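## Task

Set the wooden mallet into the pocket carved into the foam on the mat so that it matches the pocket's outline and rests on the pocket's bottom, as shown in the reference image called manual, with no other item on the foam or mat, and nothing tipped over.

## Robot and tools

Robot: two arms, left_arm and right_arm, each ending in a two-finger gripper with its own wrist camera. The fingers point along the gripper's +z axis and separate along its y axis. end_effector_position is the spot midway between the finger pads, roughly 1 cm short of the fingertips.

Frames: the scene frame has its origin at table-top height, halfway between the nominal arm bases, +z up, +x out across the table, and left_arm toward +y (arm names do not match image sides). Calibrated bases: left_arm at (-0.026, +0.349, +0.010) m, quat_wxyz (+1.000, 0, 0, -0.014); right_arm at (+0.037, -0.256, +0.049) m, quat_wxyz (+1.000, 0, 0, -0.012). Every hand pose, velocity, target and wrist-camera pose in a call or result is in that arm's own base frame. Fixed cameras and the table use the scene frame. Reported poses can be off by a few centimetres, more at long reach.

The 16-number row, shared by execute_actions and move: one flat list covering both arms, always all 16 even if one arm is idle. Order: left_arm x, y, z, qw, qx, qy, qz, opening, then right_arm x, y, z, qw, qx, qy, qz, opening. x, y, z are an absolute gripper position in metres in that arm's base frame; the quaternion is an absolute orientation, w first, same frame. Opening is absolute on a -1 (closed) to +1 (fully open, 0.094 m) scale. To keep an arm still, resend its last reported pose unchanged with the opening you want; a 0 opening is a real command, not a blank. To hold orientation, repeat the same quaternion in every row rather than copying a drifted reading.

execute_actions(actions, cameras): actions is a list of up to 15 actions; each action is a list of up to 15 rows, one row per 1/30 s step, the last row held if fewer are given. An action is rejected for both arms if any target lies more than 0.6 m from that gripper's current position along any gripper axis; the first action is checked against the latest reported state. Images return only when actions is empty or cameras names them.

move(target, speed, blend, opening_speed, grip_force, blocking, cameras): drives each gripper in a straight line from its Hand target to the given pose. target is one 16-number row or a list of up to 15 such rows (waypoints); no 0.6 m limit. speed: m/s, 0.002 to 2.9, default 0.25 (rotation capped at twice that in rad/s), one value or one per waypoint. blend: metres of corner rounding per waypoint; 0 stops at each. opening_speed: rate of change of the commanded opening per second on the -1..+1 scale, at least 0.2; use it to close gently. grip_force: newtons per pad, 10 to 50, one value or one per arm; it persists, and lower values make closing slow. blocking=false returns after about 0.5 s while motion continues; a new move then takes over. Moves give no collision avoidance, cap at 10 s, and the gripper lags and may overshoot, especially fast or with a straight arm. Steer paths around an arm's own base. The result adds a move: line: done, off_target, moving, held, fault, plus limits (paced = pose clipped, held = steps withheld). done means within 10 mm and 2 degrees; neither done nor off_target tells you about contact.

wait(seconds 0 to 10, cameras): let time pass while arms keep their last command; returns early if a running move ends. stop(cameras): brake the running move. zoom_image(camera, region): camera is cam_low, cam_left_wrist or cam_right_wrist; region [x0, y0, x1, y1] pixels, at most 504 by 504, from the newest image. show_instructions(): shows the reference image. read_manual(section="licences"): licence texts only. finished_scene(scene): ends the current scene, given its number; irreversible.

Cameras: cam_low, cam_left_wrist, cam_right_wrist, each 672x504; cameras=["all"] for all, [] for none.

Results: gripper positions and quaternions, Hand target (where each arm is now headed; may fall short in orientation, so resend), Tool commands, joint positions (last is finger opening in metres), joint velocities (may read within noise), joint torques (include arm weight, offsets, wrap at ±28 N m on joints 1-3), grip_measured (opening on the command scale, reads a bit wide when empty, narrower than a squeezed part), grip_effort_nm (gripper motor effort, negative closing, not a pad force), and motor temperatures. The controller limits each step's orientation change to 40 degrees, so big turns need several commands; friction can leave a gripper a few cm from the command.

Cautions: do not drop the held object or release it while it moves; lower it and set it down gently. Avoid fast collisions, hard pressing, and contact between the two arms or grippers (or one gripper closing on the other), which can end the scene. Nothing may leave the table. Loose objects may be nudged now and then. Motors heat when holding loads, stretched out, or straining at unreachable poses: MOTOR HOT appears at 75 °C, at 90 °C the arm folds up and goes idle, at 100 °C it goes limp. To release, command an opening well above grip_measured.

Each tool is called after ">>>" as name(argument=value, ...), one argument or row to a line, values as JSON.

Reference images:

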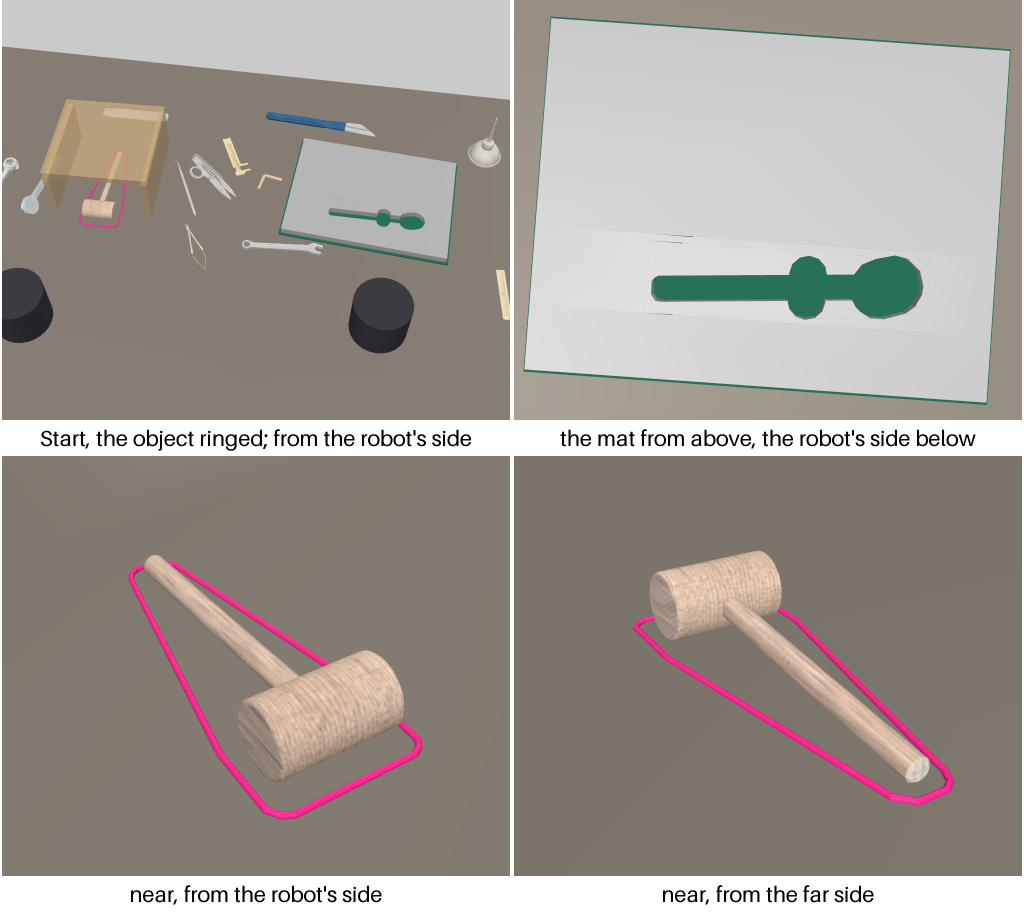

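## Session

>>> execute_actions(
  actions=[],
)

>>> show_instructions(
)

Scene clock: 0.00 s.
left_arm: end_effector_position=(+0.3509, -0.0997, +0.2306) grip_measured=+1.000 grip_effort_nm=n/a end_effector_quat_wxyz=(+0.630, +0.165, +0.750, -0.117) | right_arm: end_effector_position=(+0.3356, +0.0819, +0.1786) grip_measured=+1.000 grip_effort_nm=n/a end_effector_quat_wxyz=(+0.595, -0.022, +0.777, +0.205)
Joint positions: left_arm=[-0.167 0.998 0.498 0.316 0.229 0.076 0.094] | right_arm=[0.109 0.989 0.307 0.466 -0.246 0.251 0.094]
Joint velocities: within noise
Joint torques (N m): no reading
Motor temperatures (°C): left_arm=[22 25 35 28 23 23 20] | right_arm=[25 23 36 28 22 22 24]
Heat: left arm: 35 °C; right arm: 36 °C.
Hand target: left_arm +0.3508, -0.0998, +0.2363; +0.635, +0.166, +0.746, -0.117 | right_arm +0.3350, +0.0820, +0.1782; +0.592, -0.022, +0.779, +0.205
Tool commands: left_gripper/opening=+1.0 right_gripper/opening=+1.0

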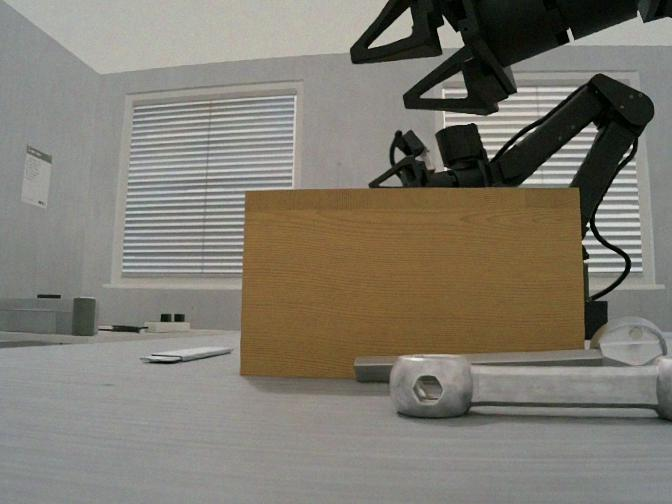

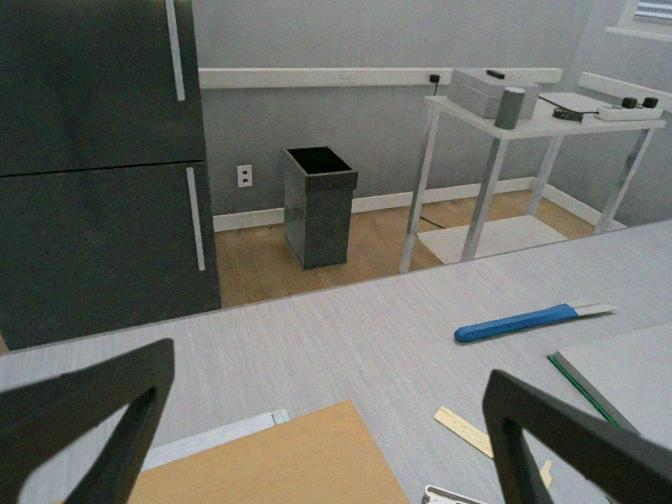

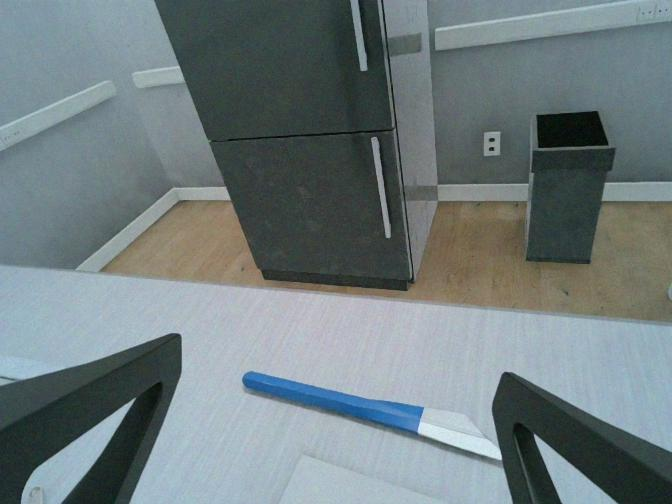

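Reference images for this scene: manual.

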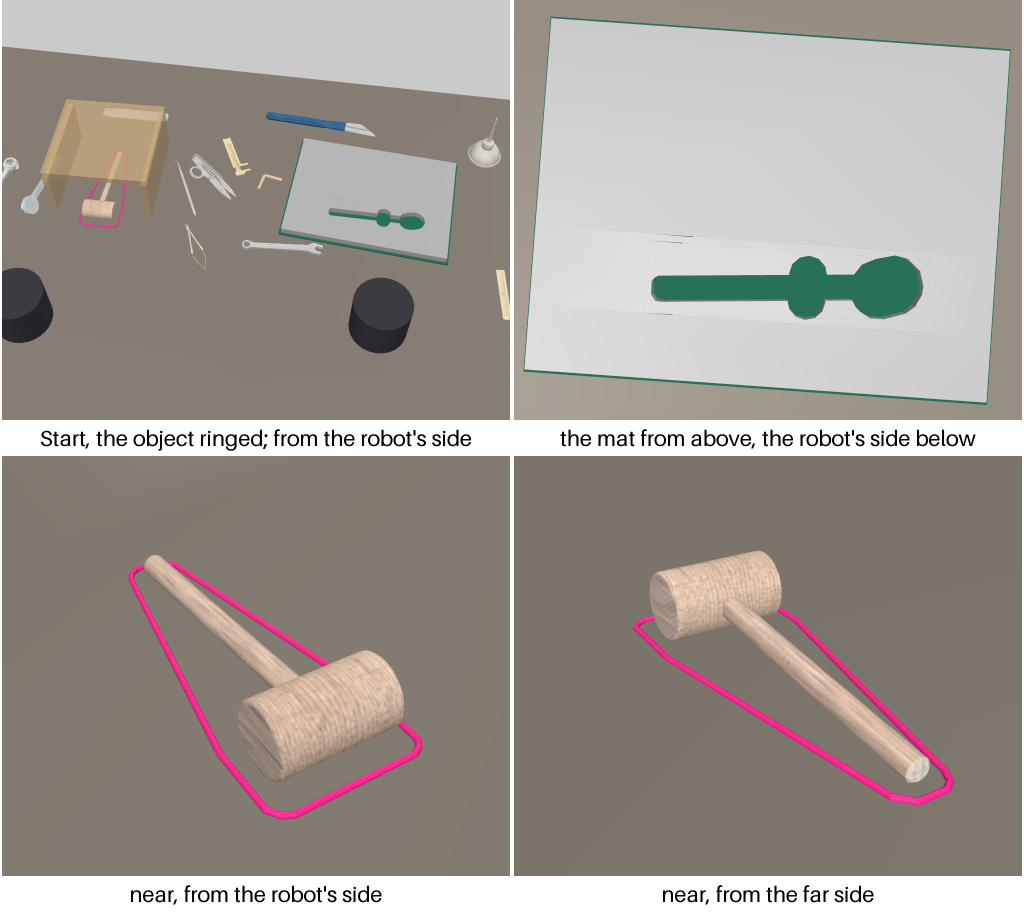

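>>> move(
  target=[0.30, -0.03, 0.36, 0.2756, 0, 0.9613, 0, 1, 0.30, 0.02, 0.34, 0.2756, 0, 0.9613, 0, 1],
  speed=0.5,
  cameras=["cam_left_wrist", "cam_right_wrist"],
)

Scene clock: 11.10 s.
left_arm: end_effector_position=(+0.2988, -0.0346, +0.3584) grip_measured=+1.000 grip_effort_nm=0.00 end_effector_quat_wxyz=(+0.291, +0.011, +0.957, -0.008) | right_arm: end_effector_position=(+0.3017, +0.0191, +0.3387) grip_measured=+1.000 grip_effort_nm=-0.03 end_effector_quat_wxyz=(+0.281, +0.001, +0.960, +0.002)
Joint positions: left_arm=[-0.159 1.461 2.049 -1.571 -0.068 -0.116 0.094] | right_arm=[0.085 1.424 1.923 -1.502 0.043 0.075 0.094]
Joint torques (N m): left_arm=[0.84 -3.88 6.86 1.23 -0.19 -0.11] | right_arm=[0.75 -2.82 7.41 1.18 0.07 0.05]
Heat: left arm: 37 °C; right arm: 37 °C.
Hand target: left_arm +0.3000, -0.0300, +0.3597; +0.290, +0.000, +0.957, -0.002 | right_arm +0.3000, +0.0200, +0.3400; +0.276, +0.000, +0.961, +0.000
Off the commanded pose: left_arm 0.005 m, 2 deg | right_arm 0.002 m, 1 deg.
joint sent to its limit (left arm) — joint 4 (wrist pitch), lower limit. The joint targets still meet the commanded pose.
move: done
Images, in order (width x height): cam_left_wrist 672x504, cam_right_wrist 672x504.

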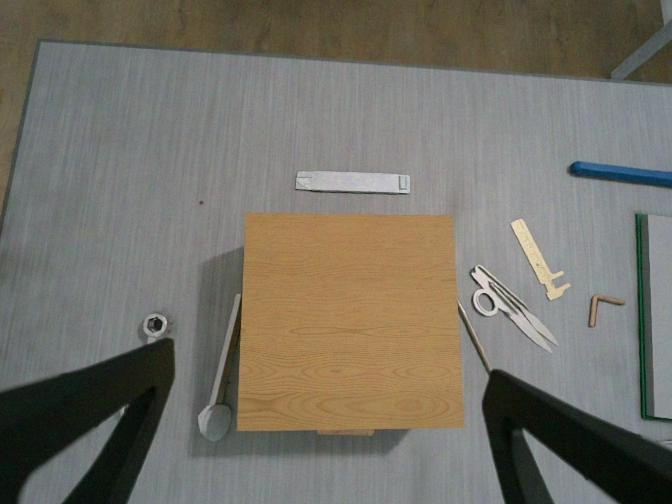

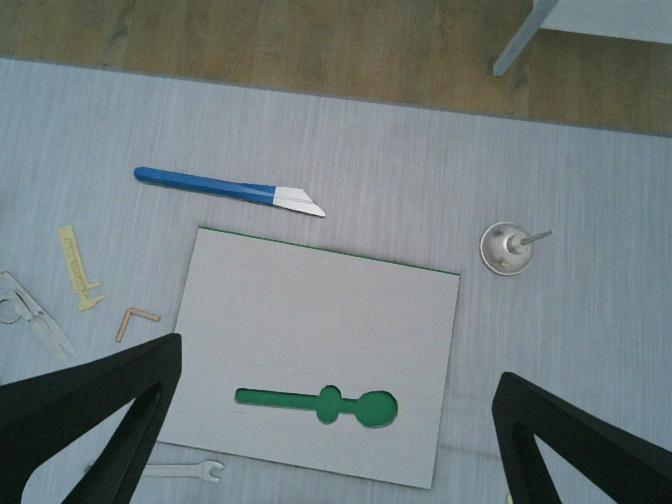

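>>> move(
  target=[0.18, -0.075, 0.13, 0.3584, 0, 0.9336, 0, 1, 0.30, 0.02, 0.34, 0.2756, 0, 0.9613, 0, 1],
  speed=0.4,
  cameras=["cam_left_wrist", "cam_low"],
)

Scene clock: 20.43 s.
left_arm: end_effector_position=(+0.1782, -0.0771, +0.1313) grip_measured=+1.000 grip_effort_nm=0.00 end_effector_quat_wxyz=(+0.352, +0.004, +0.936, -0.009) | right_arm: end_effector_position=(+0.3017, +0.0190, +0.3386) grip_measured=+1.000 grip_effort_nm=-0.03 end_effector_quat_wxyz=(+0.281, +0.001, +0.960, +0.002)
Joint positions: left_arm=[-0.904 0.666 0.611 -1.004 -0.53 -0.753 0.094] | right_arm=[0.085 1.424 1.923 -1.503 0.043 0.075 0.094]
Joint torques (N m): left_arm=[-0.83 1.36 6.34 1.27 -0.62 -0.12] | right_arm=[0.76 -2.89 7.47 1.14 0.11 0.03]
Heat: left arm: 37 °C; right arm: 37 °C.
Hand target: left_arm +0.1799, -0.0750, +0.1301; +0.358, +0.000, +0.934, +0.000 | right_arm +0.3000, +0.0200, +0.3400; +0.276, +0.000, +0.961, +0.000
Off the commanded pose: left_arm 0.003 m, 1 deg | right_arm 0.002 m, 1 deg.
move: done
Images, in order (width x height): cam_low 672x504, cam_left_wrist 672x504.

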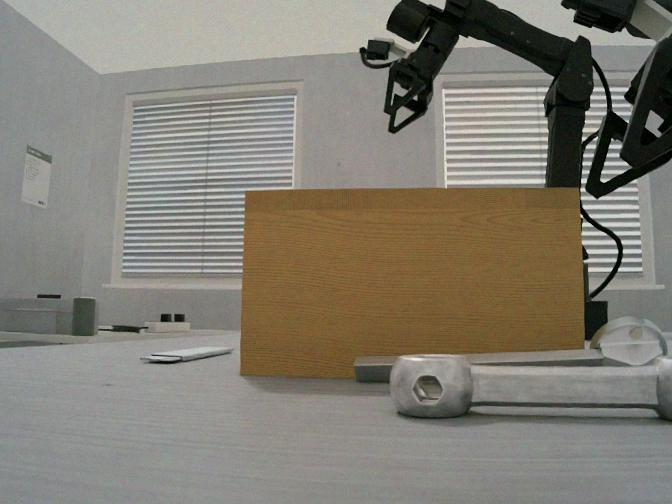

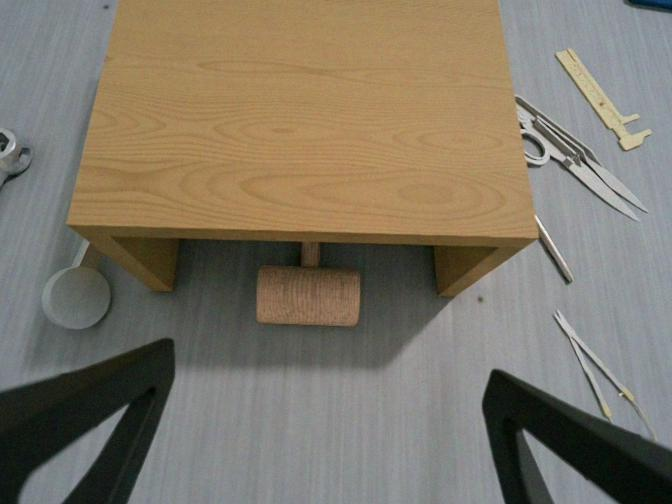

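>>> move(
  target=[0.190, -0.0687, 0.052, 0.3511, -0.0571, 0.9343, 0.0215, 1, 0.30, 0.02, 0.34, 0.2756, 0, 0.9613, 0, 1],
  speed=0.15,
  cameras=["cam_left_wrist", "cam_low"],
)

Scene clock: 32.50 s.
left_arm: end_effector_position=(+0.1883, -0.0758, +0.0542) grip_measured=+1.000 grip_effort_nm=0.00 end_effector_quat_wxyz=(+0.345, -0.048, +0.937, +0.008) | right_arm: end_effector_position=(+0.3017, +0.0190, +0.3386) grip_measured=+1.000 grip_effort_nm=-0.03 end_effector_quat_wxyz=(+0.281, +0.001, +0.960, +0.002)
Joint positions: left_arm=[-0.876 0.78 0.341 -0.672 -0.556 -0.846 0.094] | right_arm=[0.085 1.424 1.923 -1.503 0.043 0.075 0.094]
Joint torques (N m): left_arm=[0.81 0.4 6.13 1.16 -0.65 -0.09] | right_arm=[0.69 -2.78 7.56 1.16 0.13 0.07]
Heat: left arm: 37 °C; right arm: 37 °C.
Hand target: left_arm +0.1898, -0.0687, +0.0522; +0.351, -0.057, +0.934, +0.021 | right_arm +0.3000, +0.0200, +0.3400; +0.276, +0.000, +0.961, +0.000
Off the commanded pose: left_arm 0.008 m, 2 deg | right_arm 0.002 m, 1 deg.
move: done
Images, in order (width x height): cam_low 672x504, cam_left_wrist 672x504.

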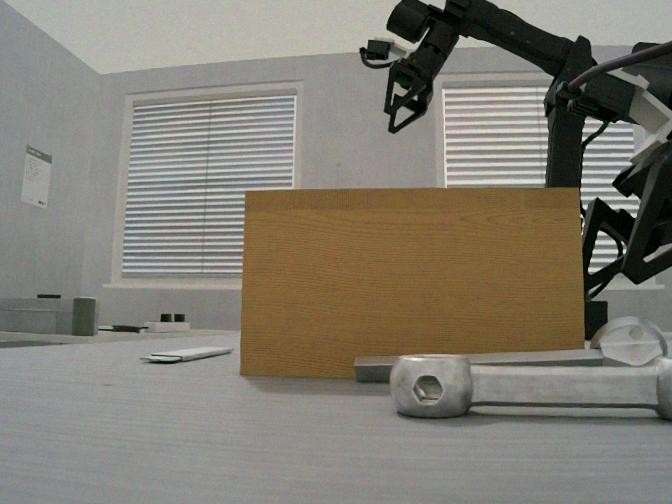

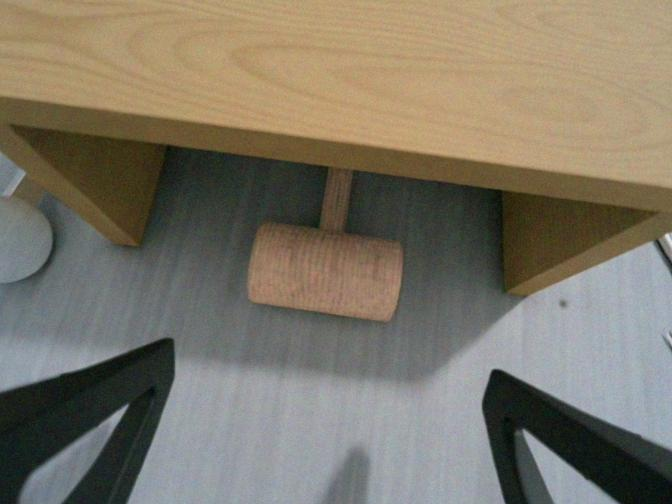

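>>> move(
  target=[0.2255, -0.0595, 0.014, 0.3511, -0.0571, 0.9343, 0.0215, 1, 0.30, 0.02, 0.34, 0.2756, 0, 0.9613, 0, 1],
  speed=0.1,
  cameras=["cam_left_wrist"],
)

Scene clock: 36.53 s.
left_arm: end_effector_position=(+0.2276, -0.0648, +0.0193) grip_measured=+1.000 grip_effort_nm=0.00 end_effector_quat_wxyz=(+0.355, -0.058, +0.933, +0.012) | right_arm: end_effector_position=(+0.3017, +0.0190, +0.3386) grip_measured=+1.000 grip_effort_nm=-0.03 end_effector_quat_wxyz=(+0.281, +0.001, +0.960, +0.002)
Joint positions: left_arm=[-0.62 0.991 0.223 -0.212 -0.451 -0.604 0.094] | right_arm=[0.085 1.424 1.923 -1.503 0.043 0.075 0.094]
Joint torques (N m): left_arm=[0.81 -0.64 5.49 1.39 -0.34 0.08] | right_arm=[0.73 -2.85 7.42 1.18 0.07 0.06]
Heat: left arm: 37 °C; right arm: 37 °C.
Hand target: left_arm +0.2253, -0.0595, +0.0142; +0.351, -0.057, +0.934, +0.022 | right_arm +0.3000, +0.0200, +0.3400; +0.276, +0.000, +0.961, +0.000
Off the commanded pose: left_arm 0.008 m, 1 deg | right_arm 0.002 m, 1 deg.
move: done
Images, in order (width x height): cam_left_wrist 672x504.

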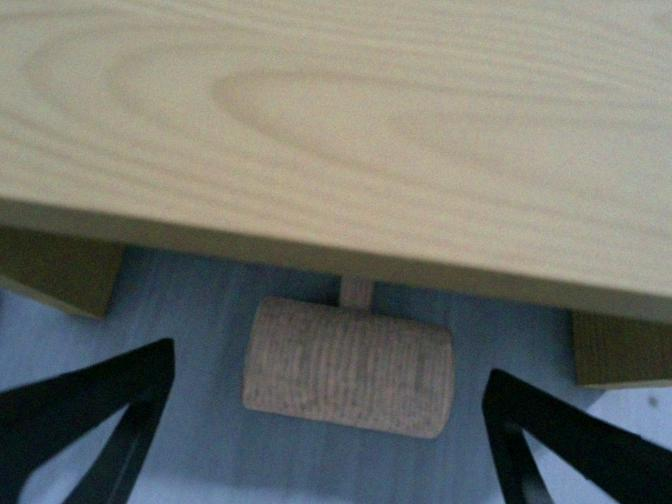

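>>> move(
  target=[0.2255, -0.0595, 0.014, 0.3511, -0.0571, 0.9343, 0.0215, -0.1, 0.30, 0.02, 0.34, 0.2756, 0, 0.9613, 0, 1],
  speed=0.1,
  opening_speed=0.7,
  cameras=["cam_left_wrist"],
)

Scene clock: 50.23 s.
left_arm: end_effector_position=(+0.2277, -0.0654, +0.0194) grip_measured=+0.238 grip_effort_nm=-1.02 end_effector_quat_wxyz=(+0.355, -0.056, +0.933, +0.011) | right_arm: end_effector_position=(+0.3017, +0.0190, +0.3386) grip_measured=+1.000 grip_effort_nm=-0.03 end_effector_quat_wxyz=(+0.281, +0.001, +0.960, +0.002)
Joint positions: left_arm=[-0.62 0.991 0.223 -0.21 -0.448 -0.602 0.058] | right_arm=[0.085 1.424 1.923 -1.503 0.043 0.075 0.094]
Joint torques (N m): left_arm=[0.81 -0.64 5.53 1.38 -0.36 0.07] | right_arm=[0.65 -2.96 7.54 1.14 0.08 0.06]
Heat: left arm: 36 °C; right arm: 37 °C.
Hand target: left_arm +0.2253, -0.0595, +0.0142; +0.351, -0.057, +0.934, +0.022 | right_arm +0.3000, +0.0200, +0.3400; +0.276, +0.000, +0.961, +0.000
Off the commanded pose: left_arm 0.008 m, 1 deg | right_arm 0.002 m, 1 deg.
move: done
Images, in order (width x height): cam_left_wrist 672x504.

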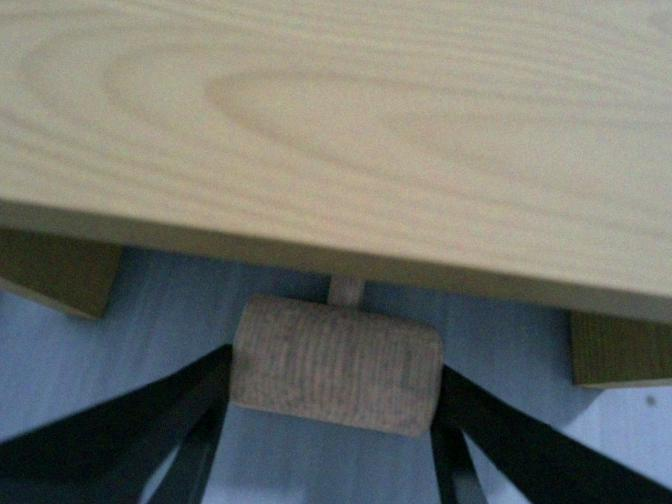

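>>> move(
  target=[0.180, -0.066, 0.026, 0.3511, -0.0571, 0.9343, 0.0215, -0.1, 0.30, 0.02, 0.34, 0.2756, 0, 0.9613, 0, 1],
  speed=0.1,
  cameras=["cam_left_wrist"],
)

Scene clock: 52.23 s.
left_arm: end_effector_position=(+0.1780, -0.0672, +0.0187) grip_measured=+0.238 grip_effort_nm=-1.03 end_effector_quat_wxyz=(+0.340, -0.052, +0.939, +0.019) | right_arm: end_effector_position=(+0.3017, +0.0190, +0.3386) grip_measured=+1.000 grip_effort_nm=-0.03 end_effector_quat_wxyz=(+0.281, +0.001, +0.960, +0.002)
Joint positions: left_arm=[-0.912 0.807 0.212 -0.565 -0.579 -0.899 0.058] | right_arm=[0.085 1.424 1.923 -1.503 0.043 0.075 0.094]
Joint torques (N m): left_arm=[-0.83 -1.1 7.95 0.76 -0.65 -0.14] | right_arm=[0.64 -2.89 7.39 1.14 0.09 0.02]
Heat: left arm: 36 °C; right arm: 37 °C.
Hand target: left_arm +0.1804, -0.0661, +0.0256; +0.351, -0.057, +0.934, +0.021 | right_arm +0.3000, +0.0200, +0.3400; +0.276, +0.000, +0.961, +0.000
Off the commanded pose: left_arm 0.008 m, 1 deg | right_arm 0.002 m, 1 deg.
move: done
Images, in order (width x height): cam_left_wrist 672x504.

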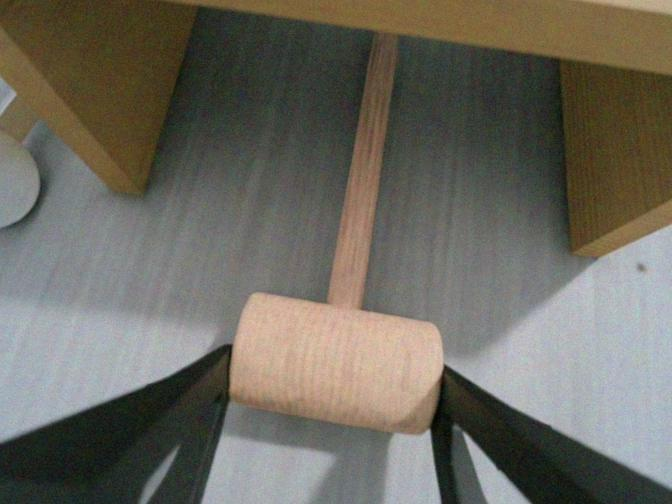

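>>> move(
  target=[
    [0.180, -0.067, 0.065, 0.3511, -0.0571, 0.9343, 0.0215, -0.1, 0.30, 0.02, 0.34, 0.2756, 0, 0.9613, 0, 1],
    [0.125, -0.130, 0.07, 0.3047, -0.4681, 0.8107, 0.1759, -0.1, 0.30, 0.02, 0.34, 0.2756, 0, 0.9613, 0, 1],
  ],
  speed=[0.1, 0.18],
  cameras=["all"],
)

Scene clock: 58.87 s.
left_arm: end_effector_position=(+0.1227, -0.1297, +0.0665) grip_measured=+0.238 grip_effort_nm=-1.03 end_effector_quat_wxyz=(+0.202, -0.387, +0.886, +0.155) | right_arm: end_effector_position=(+0.3017, +0.0190, +0.3386) grip_measured=+1.000 grip_effort_nm=-0.03 end_effector_quat_wxyz=(+0.281, +0.001, +0.960, +0.002)
Joint positions: left_arm=[-1.208 1.542 0.923 -1.303 -0.385 -2.101 0.058] | right_arm=[0.085 1.424 1.923 -1.503 0.043 0.075 0.094]
Joint torques (N m): left_arm=[0.83 -4.18 7.58 -0.7 -0.34 -0.1] | right_arm=[0.59 -2.82 7.51 1.15 0.04 0.06]
Heat: left arm: 37 °C; right arm: 37 °C.
Hand target: left_arm +0.1256, -0.1298, +0.0699; +0.206, -0.391, +0.882, +0.164 | right_arm +0.3000, +0.0200, +0.3400; +0.276, +0.000, +0.961, +0.000
Off the commanded pose: left_arm 0.004 m, 17 deg | right_arm 0.002 m, 1 deg.
joint sent to its limit (left arm) — joint 6 (wrist roll), lower limit. The joint targets are off in orientation, not in position.
move: off_target (left_arm)

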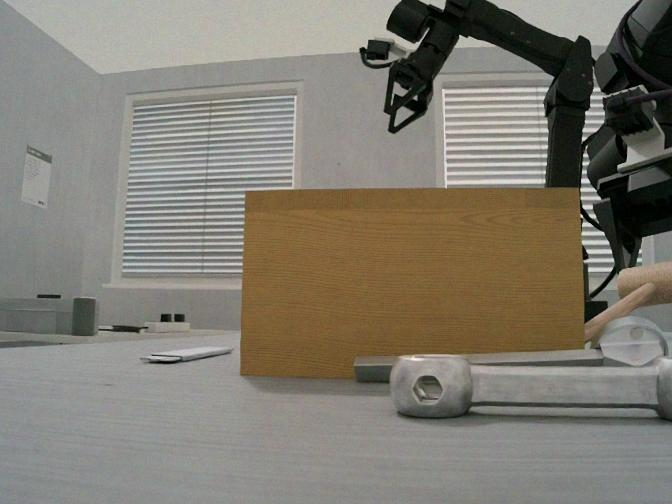

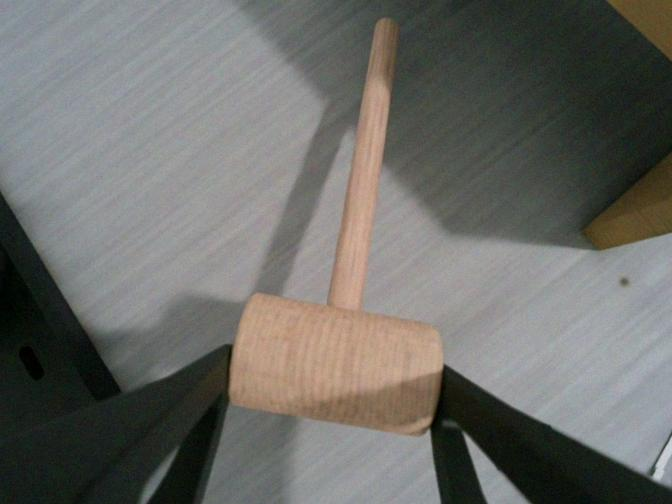

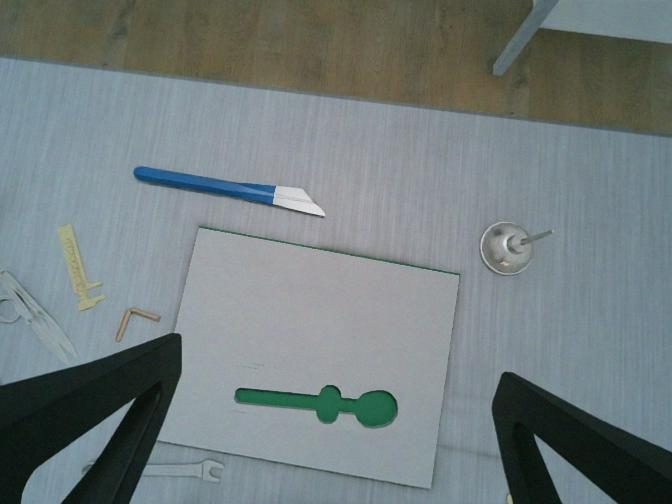

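>>> move(
  target=[
    [0.125, -0.132, 0.21, 0.206, -0.391, 0.882, 0.164, -0.1, 0.30, 0.10, 0.28, 0.2543, -0.1794, 0.9491, 0.0481, 0.1],
    [0.355, -0.337, 0.135, 0.3830, -0.3831, 0.5944, -0.5944, -0.1, 0.30, 0.25, 0.23, 0.2543, -0.1794, 0.9491, 0.0481, 0.1],
  ],
  speed=0.25,
  blend=[0.02, 0],
  cameras=["all"],
)

Scene clock: 66.70 s.
left_arm: end_effector_position=(+0.3488, -0.3365, +0.1460) grip_measured=+0.238 grip_effort_nm=-1.02 end_effector_quat_wxyz=(+0.385, -0.377, +0.591, -0.600) | right_arm: end_effector_position=(+0.2937, +0.2442, +0.2268) grip_measured=+0.102 grip_effort_nm=-0.13 end_effector_quat_wxyz=(+0.246, -0.184, +0.950, +0.048)
Joint positions: left_arm=[-0.957 1.978 0.686 1.311 -0.525 -1.559 0.058] | right_arm=[0.779 1.587 1.606 -1.117 0.188 0.351 0.052]
Joint torques (N m): left_arm=[1.05 -6.9 6.23 1.93 0.05 -0.14] | right_arm=[0.49 -4.56 8.81 1.28 0.26 0.11]
Heat: left arm: 37 °C; right arm: 37 °C.
Hand target: left_arm +0.3546, -0.3365, +0.1349; +0.383, -0.383, +0.595, -0.594 | right_arm +0.2998, +0.2499, +0.2299; +0.254, -0.180, +0.949, +0.048
Off the commanded pose: left_arm 0.013 m, 1 deg | right_arm 0.009 m, 1 deg.
move: off_target (left_arm)

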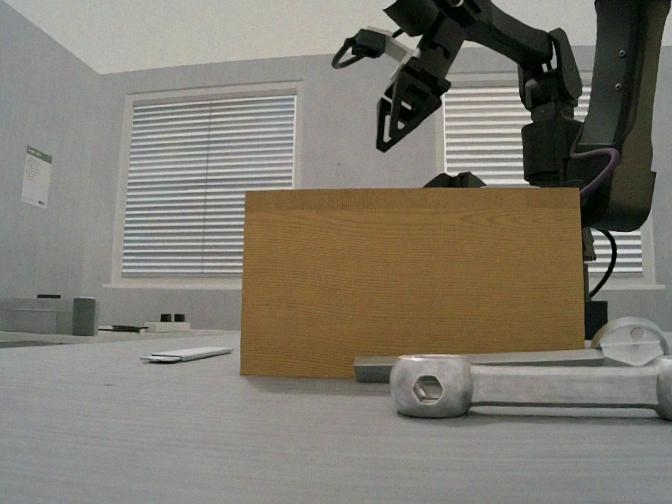

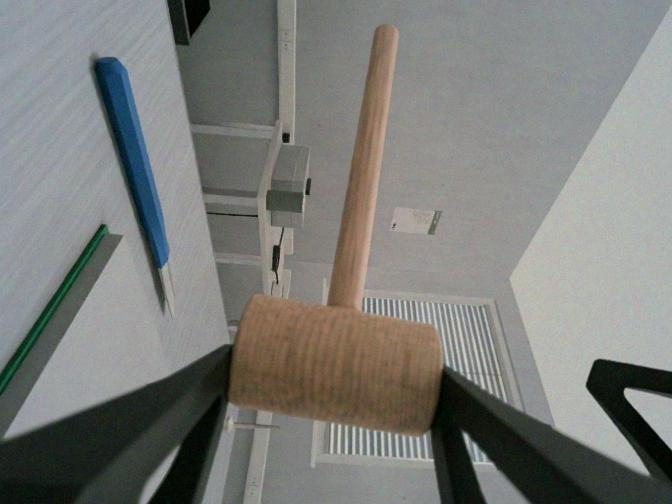

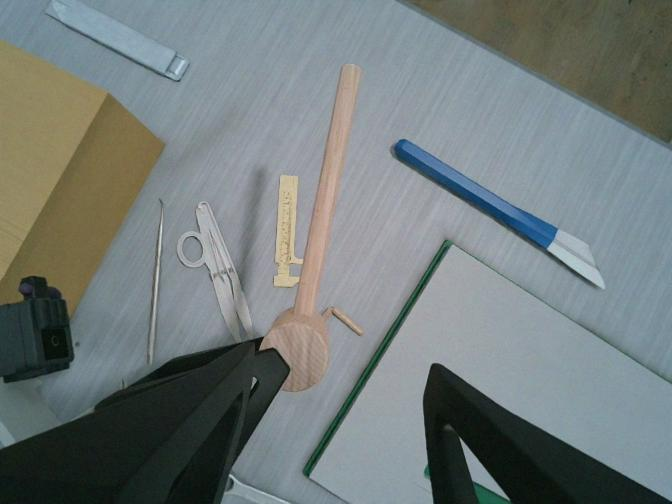

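>>> move(
  target=[0.355, -0.337, 0.135, 0.3830, -0.3831, 0.5944, -0.5944, -0.1, 0.338, 0.274, 0.185, 0.0689, -0.1603, 0.9846, 0.0112, 0.1],
  speed=0.2,
  cameras=["all"],
)

Scene clock: 72.33 s.
left_arm: end_effector_position=(+0.3488, -0.3366, +0.1461) grip_measured=+0.238 grip_effort_nm=-1.03 end_effector_quat_wxyz=(+0.385, -0.377, +0.591, -0.600) | right_arm: end_effector_position=(+0.3358, +0.2748, +0.1915) grip_measured=+0.102 grip_effort_nm=-0.13 end_effector_quat_wxyz=(+0.087, -0.167, +0.982, +0.020)
Joint positions: left_arm=[-0.957 1.978 0.686 1.312 -0.525 -1.559 0.058] | right_arm=[0.706 2.119 2.262 -1.544 0.055 0.365 0.052]
Joint torques (N m): left_arm=[1.07 -6.89 6.22 1.94 0.05 -0.14] | right_arm=[-0.58 -7.6 7.82 0.5 0.01 0.08]
Heat: left arm: 37 °C; right arm: 38 °C.
Hand target: left_arm +0.3546, -0.3365, +0.1349; +0.383, -0.383, +0.594, -0.594 | right_arm +0.3378, +0.2738, +0.1848; +0.075, -0.161, +0.984, +0.015
Off the commanded pose: left_arm 0.013 m, 1 deg | right_arm 0.007 m, 2 deg.
joint sent to its limit (right arm) — joint 4 (wrist pitch), lower limit. The joint targets still meet the commanded pose.
move: off_target (left_arm)

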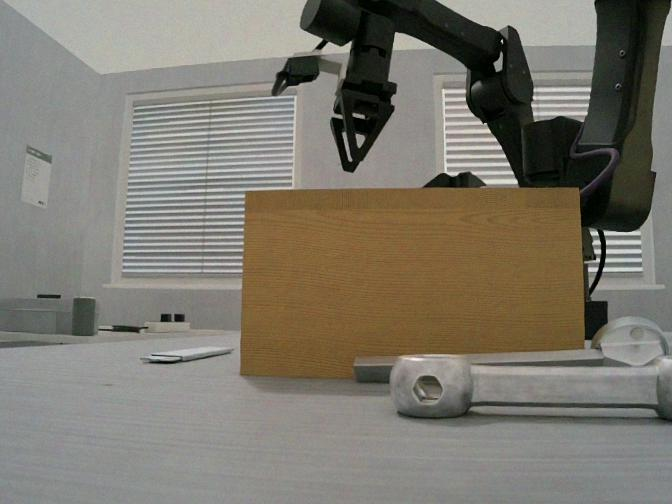

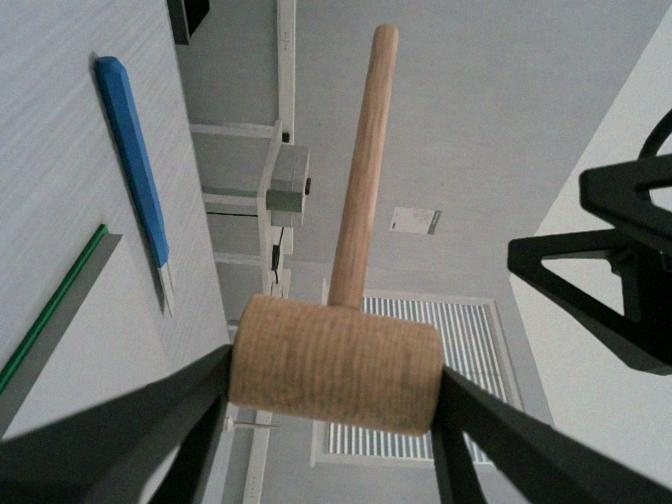

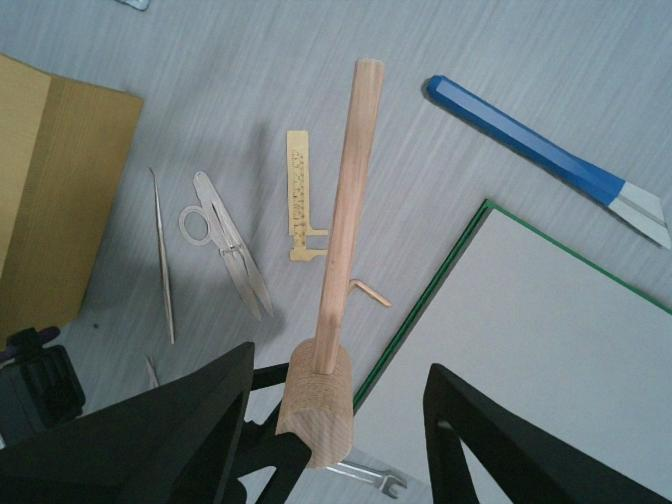

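>>> move(
  target=[0.355, -0.337, 0.135, 0.3830, -0.3831, 0.5944, -0.5944, -0.1, 0.341, 0.2745, 0.130, 0.0689, -0.1603, 0.9846, 0.0112, 0.1],
  speed=0.12,
  cameras=["cam_left_wrist", "cam_right_wrist"],
)

Scene clock: 77.50 s.
left_arm: end_effector_position=(+0.3488, -0.3366, +0.1461) grip_measured=+0.238 grip_effort_nm=-1.03 end_effector_quat_wxyz=(+0.385, -0.377, +0.591, -0.600) | right_arm: end_effector_position=(+0.3399, +0.2764, +0.1302) grip_measured=+0.102 grip_effort_nm=-0.13 end_effector_quat_wxyz=(+0.066, -0.166, +0.984, +0.008)
Joint positions: left_arm=[-0.957 1.978 0.686 1.312 -0.525 -1.559 0.058] | right_arm=[0.703 2.119 2.017 -1.346 0.054 0.365 0.052]
Joint torques (N m): left_arm=[1.06 -6.86 6.23 1.94 0.05 -0.15] | right_arm=[-0.55 -10.7 5.16 0.71 0.03 0.09]
Heat: left arm: 37 °C; right arm: 38 °C.
Hand target: left_arm +0.3546, -0.3365, +0.1349; +0.383, -0.383, +0.594, -0.594 | right_arm +0.3410, +0.2745, +0.1300; +0.069, -0.160, +0.985, +0.011
Off the commanded pose: left_arm 0.013 m, 1 deg | right_arm 0.002 m, 1 deg.
move: off_target (left_arm)
Images, in order (width x height): cam_left_wrist 672x504, cam_right_wrist 672x504.

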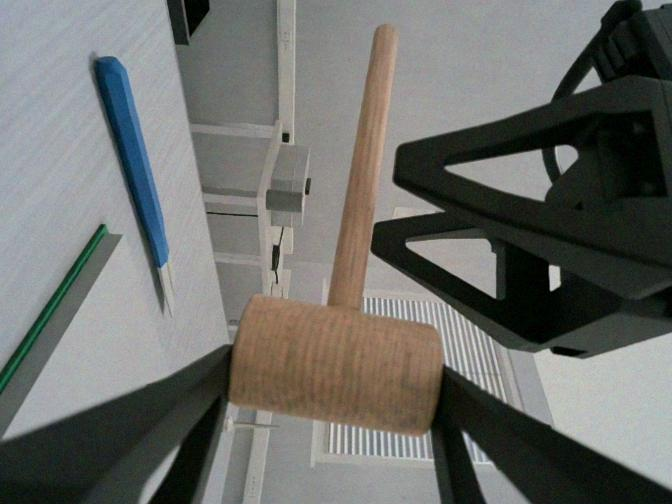

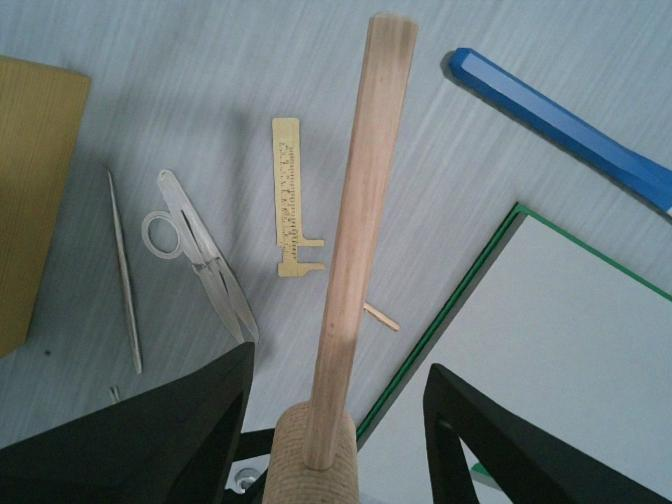

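>>> move(
  target=[0.355, -0.337, 0.135, 0.3830, -0.3831, 0.5944, -0.5944, -0.1, 0.346, 0.2755, 0.110, 0.0689, -0.1603, 0.9846, 0.0112, 0.1],
  speed=0.1,
  cameras=["cam_left_wrist", "cam_right_wrist"],
)

Scene clock: 79.30 s.
left_arm: end_effector_position=(+0.3488, -0.3366, +0.1461) grip_measured=+0.238 grip_effort_nm=-1.03 end_effector_quat_wxyz=(+0.385, -0.377, +0.591, -0.600) | right_arm: end_effector_position=(+0.3448, +0.2776, +0.1151) grip_measured=+0.102 grip_effort_nm=-0.13 end_effector_quat_wxyz=(+0.071, -0.163, +0.984, +0.011)
Joint positions: left_arm=[-0.957 1.978 0.686 1.312 -0.525 -1.559 0.058] | right_arm=[0.697 2.119 1.955 -1.272 0.053 0.365 0.052]
Joint torques (N m): left_arm=[1.07 -6.89 6.2 1.95 0.05 -0.14] | right_arm=[-0.51 -9.84 5.22 0.73 0.01 0.01]
Heat: left arm: 37 °C; right arm: 38 °C.
Hand target: left_arm +0.3546, -0.3365, +0.1349; +0.383, -0.383, +0.594, -0.594 | right_arm +0.3459, +0.2755, +0.1100; +0.069, -0.160, +0.985, +0.011
Off the commanded pose: left_arm 0.013 m, 1 deg | right_arm 0.006 m, 0 deg.
move: off_target (left_arm)
Images, in order (width x height): cam_left_wrist 672x504, cam_right_wrist 672x504.

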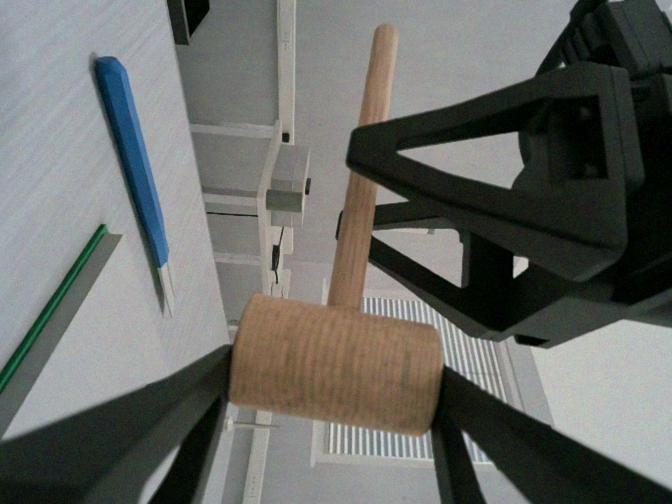

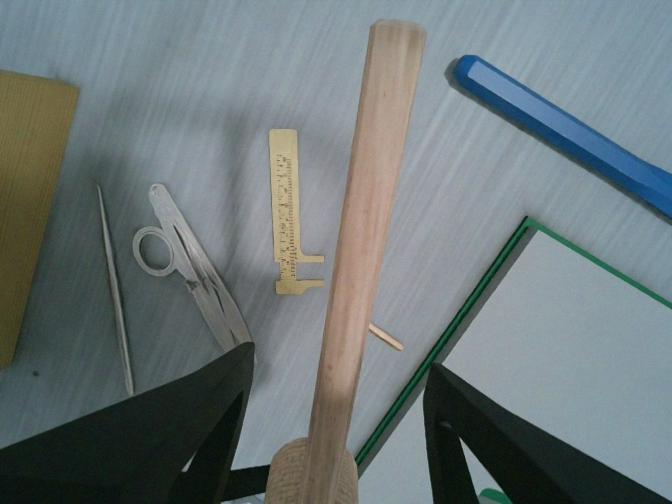

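>>> move(
  target=[0.355, -0.337, 0.135, 0.3830, -0.3831, 0.5944, -0.5944, -0.1, 0.3365, 0.2725, 0.109, 0.0689, -0.1603, 0.9846, 0.0112, 0.1],
  speed=0.1,
  cameras=["cam_left_wrist", "cam_right_wrist"],
)

Scene clock: 81.77 s.
left_arm: end_effector_position=(+0.3488, -0.3366, +0.1461) grip_measured=+0.238 grip_effort_nm=-1.03 end_effector_quat_wxyz=(+0.385, -0.377, +0.591, -0.600) | right_arm: end_effector_position=(+0.3372, +0.2713, +0.0970) grip_measured=+0.102 grip_effort_nm=-0.13 end_effector_quat_wxyz=(+0.053, -0.164, +0.985, +0.001)
Joint positions: left_arm=[-0.957 1.978 0.686 1.312 -0.525 -1.559 0.058] | right_arm=[0.697 2.119 1.888 -1.248 0.053 0.365 0.052]
Joint torques (N m): left_arm=[1.06 -6.87 6.23 1.95 0.05 -0.14] | right_arm=[0.09 -12.83 5.19 0.67 0.01 0.09]
Heat: left arm: 37 °C; right arm: 38 °C.
Hand target: left_arm +0.3546, -0.3365, +0.1349; +0.383, -0.383, +0.594, -0.594 | right_arm +0.3364, +0.2725, +0.1089; +0.068, -0.160, +0.985, +0.011
Off the commanded pose: left_arm 0.013 m, 1 deg | right_arm 0.012 m, 2 deg.
move: off_target (left_arm, right_arm)
Images, in order (width x height): cam_left_wrist 672x504, cam_right_wrist 672x504.

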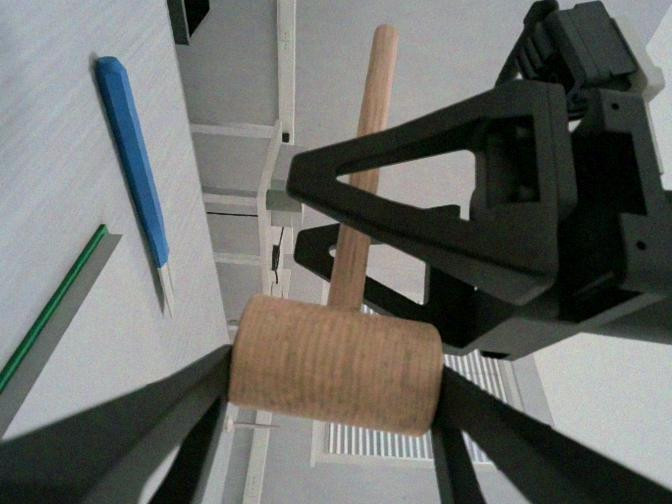

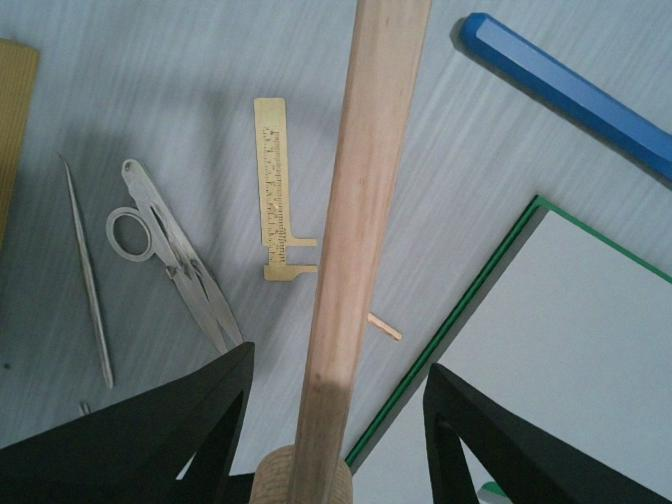

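>>> move(
  target=[0.355, -0.337, 0.135, 0.3830, -0.3831, 0.5944, -0.5944, -0.1, 0.3385, 0.2745, 0.118, 0.0689, -0.1603, 0.9846, 0.0112, 0.1],
  speed=0.1,
  cameras=["cam_left_wrist", "cam_right_wrist"],
)

Scene clock: 83.17 s.
left_arm: end_effector_position=(+0.3488, -0.3366, +0.1461) grip_measured=+0.238 grip_effort_nm=-1.03 end_effector_quat_wxyz=(+0.385, -0.377, +0.591, -0.600) | right_arm: end_effector_position=(+0.3382, +0.2721, +0.1005) grip_measured=+0.102 grip_effort_nm=-0.12 end_effector_quat_wxyz=(+0.055, -0.164, +0.985, +0.002)
Joint positions: left_arm=[-0.957 1.978 0.686 1.312 -0.525 -1.559 0.058] | right_arm=[0.697 2.119 1.902 -1.256 0.053 0.365 0.052]
Joint torques (N m): left_arm=[1.06 -6.9 6.22 1.95 0.05 -0.14] | right_arm=[0.18 -11.86 8.39 0.37 0.02 0.1]
Heat: left arm: 37 °C; right arm: 38 °C.
Hand target: left_arm +0.3546, -0.3365, +0.1349; +0.383, -0.383, +0.594, -0.594 | right_arm +0.3384, +0.2744, +0.1177; +0.069, -0.160, +0.985, +0.011
Off the commanded pose: left_arm 0.013 m, 1 deg | right_arm 0.018 m, 2 deg.
move: off_target (left_arm, right_arm)
Images, in order (width x height): cam_left_wrist 672x504, cam_right_wrist 672x504.

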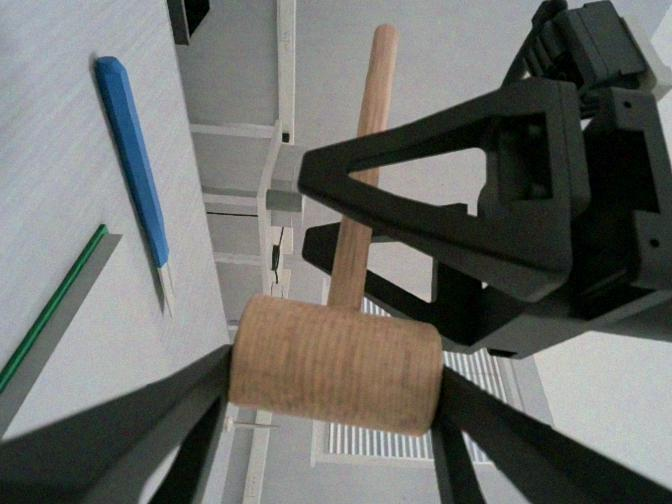

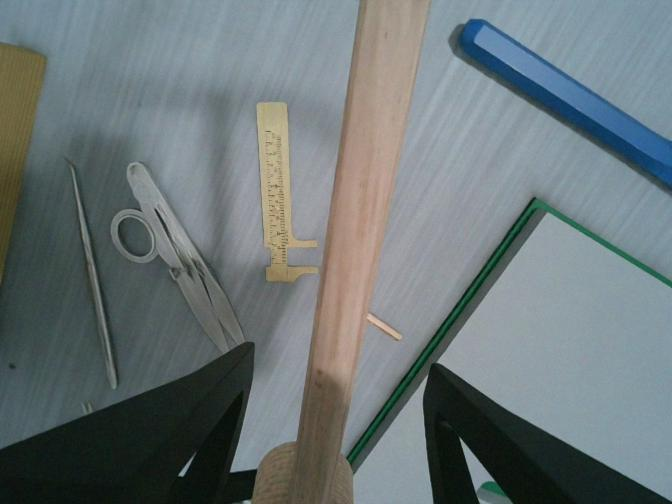

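>>> move(
  target=[0.355, -0.337, 0.135, 0.3830, -0.3831, 0.5944, -0.5944, -0.1, 0.3385, 0.2760, 0.127, 0.0689, -0.1603, 0.9846, 0.0112, 0.1],
  speed=0.12,
  cameras=["cam_left_wrist", "cam_right_wrist"],
)

Scene clock: 84.53 s.
left_arm: end_effector_position=(+0.3488, -0.3366, +0.1461) grip_measured=+0.238 grip_effort_nm=-1.03 end_effector_quat_wxyz=(+0.385, -0.377, +0.591, -0.600) | right_arm: end_effector_position=(+0.3394, +0.2731, +0.1132) grip_measured=+0.102 grip_effort_nm=-0.13 end_effector_quat_wxyz=(+0.059, -0.163, +0.985, +0.004)
Joint positions: left_arm=[-0.957 1.978 0.686 1.312 -0.525 -1.559 0.058] | right_arm=[0.697 2.119 1.951 -1.297 0.053 0.367 0.052]
Joint torques (N m): left_arm=[1.07 -6.87 6.23 1.95 0.05 -0.14] | right_arm=[0.44 -11.26 8.23 0.38 0.05 0.1]
Heat: left arm: 37 °C; right arm: 38 °C.
Hand target: left_arm +0.3546, -0.3365, +0.1349; +0.383, -0.383, +0.594, -0.594 | right_arm +0.3384, +0.2759, +0.1268; +0.069, -0.160, +0.985, +0.011
Off the commanded pose: left_arm 0.013 m, 1 deg | right_arm 0.014 m, 1 deg.
move: off_target (left_arm, right_arm)
Images, in order (width x height): cam_left_wrist 672x504, cam_right_wrist 672x504.

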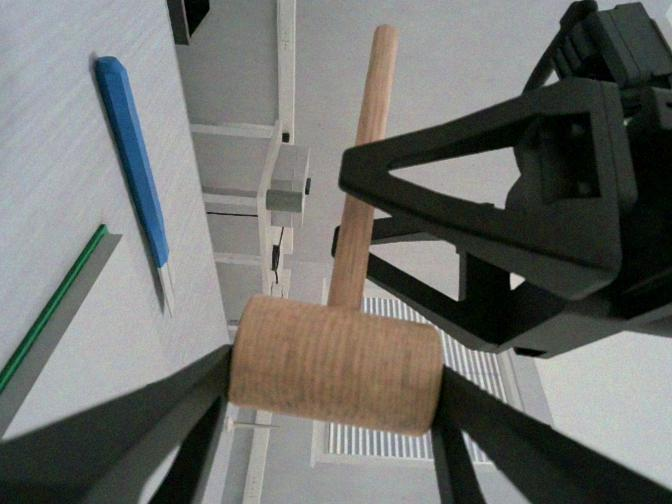

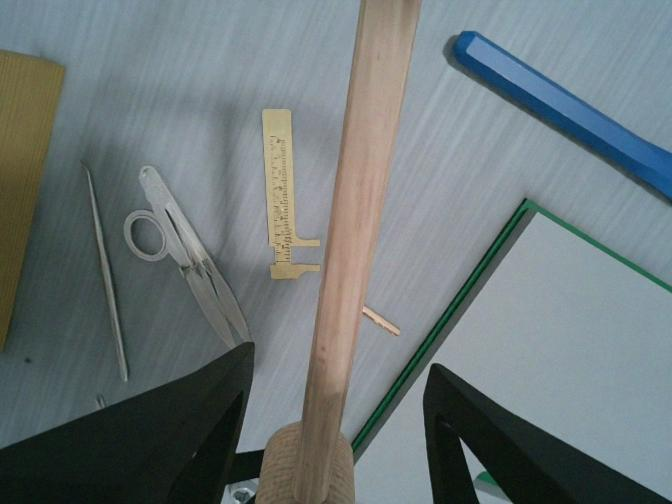

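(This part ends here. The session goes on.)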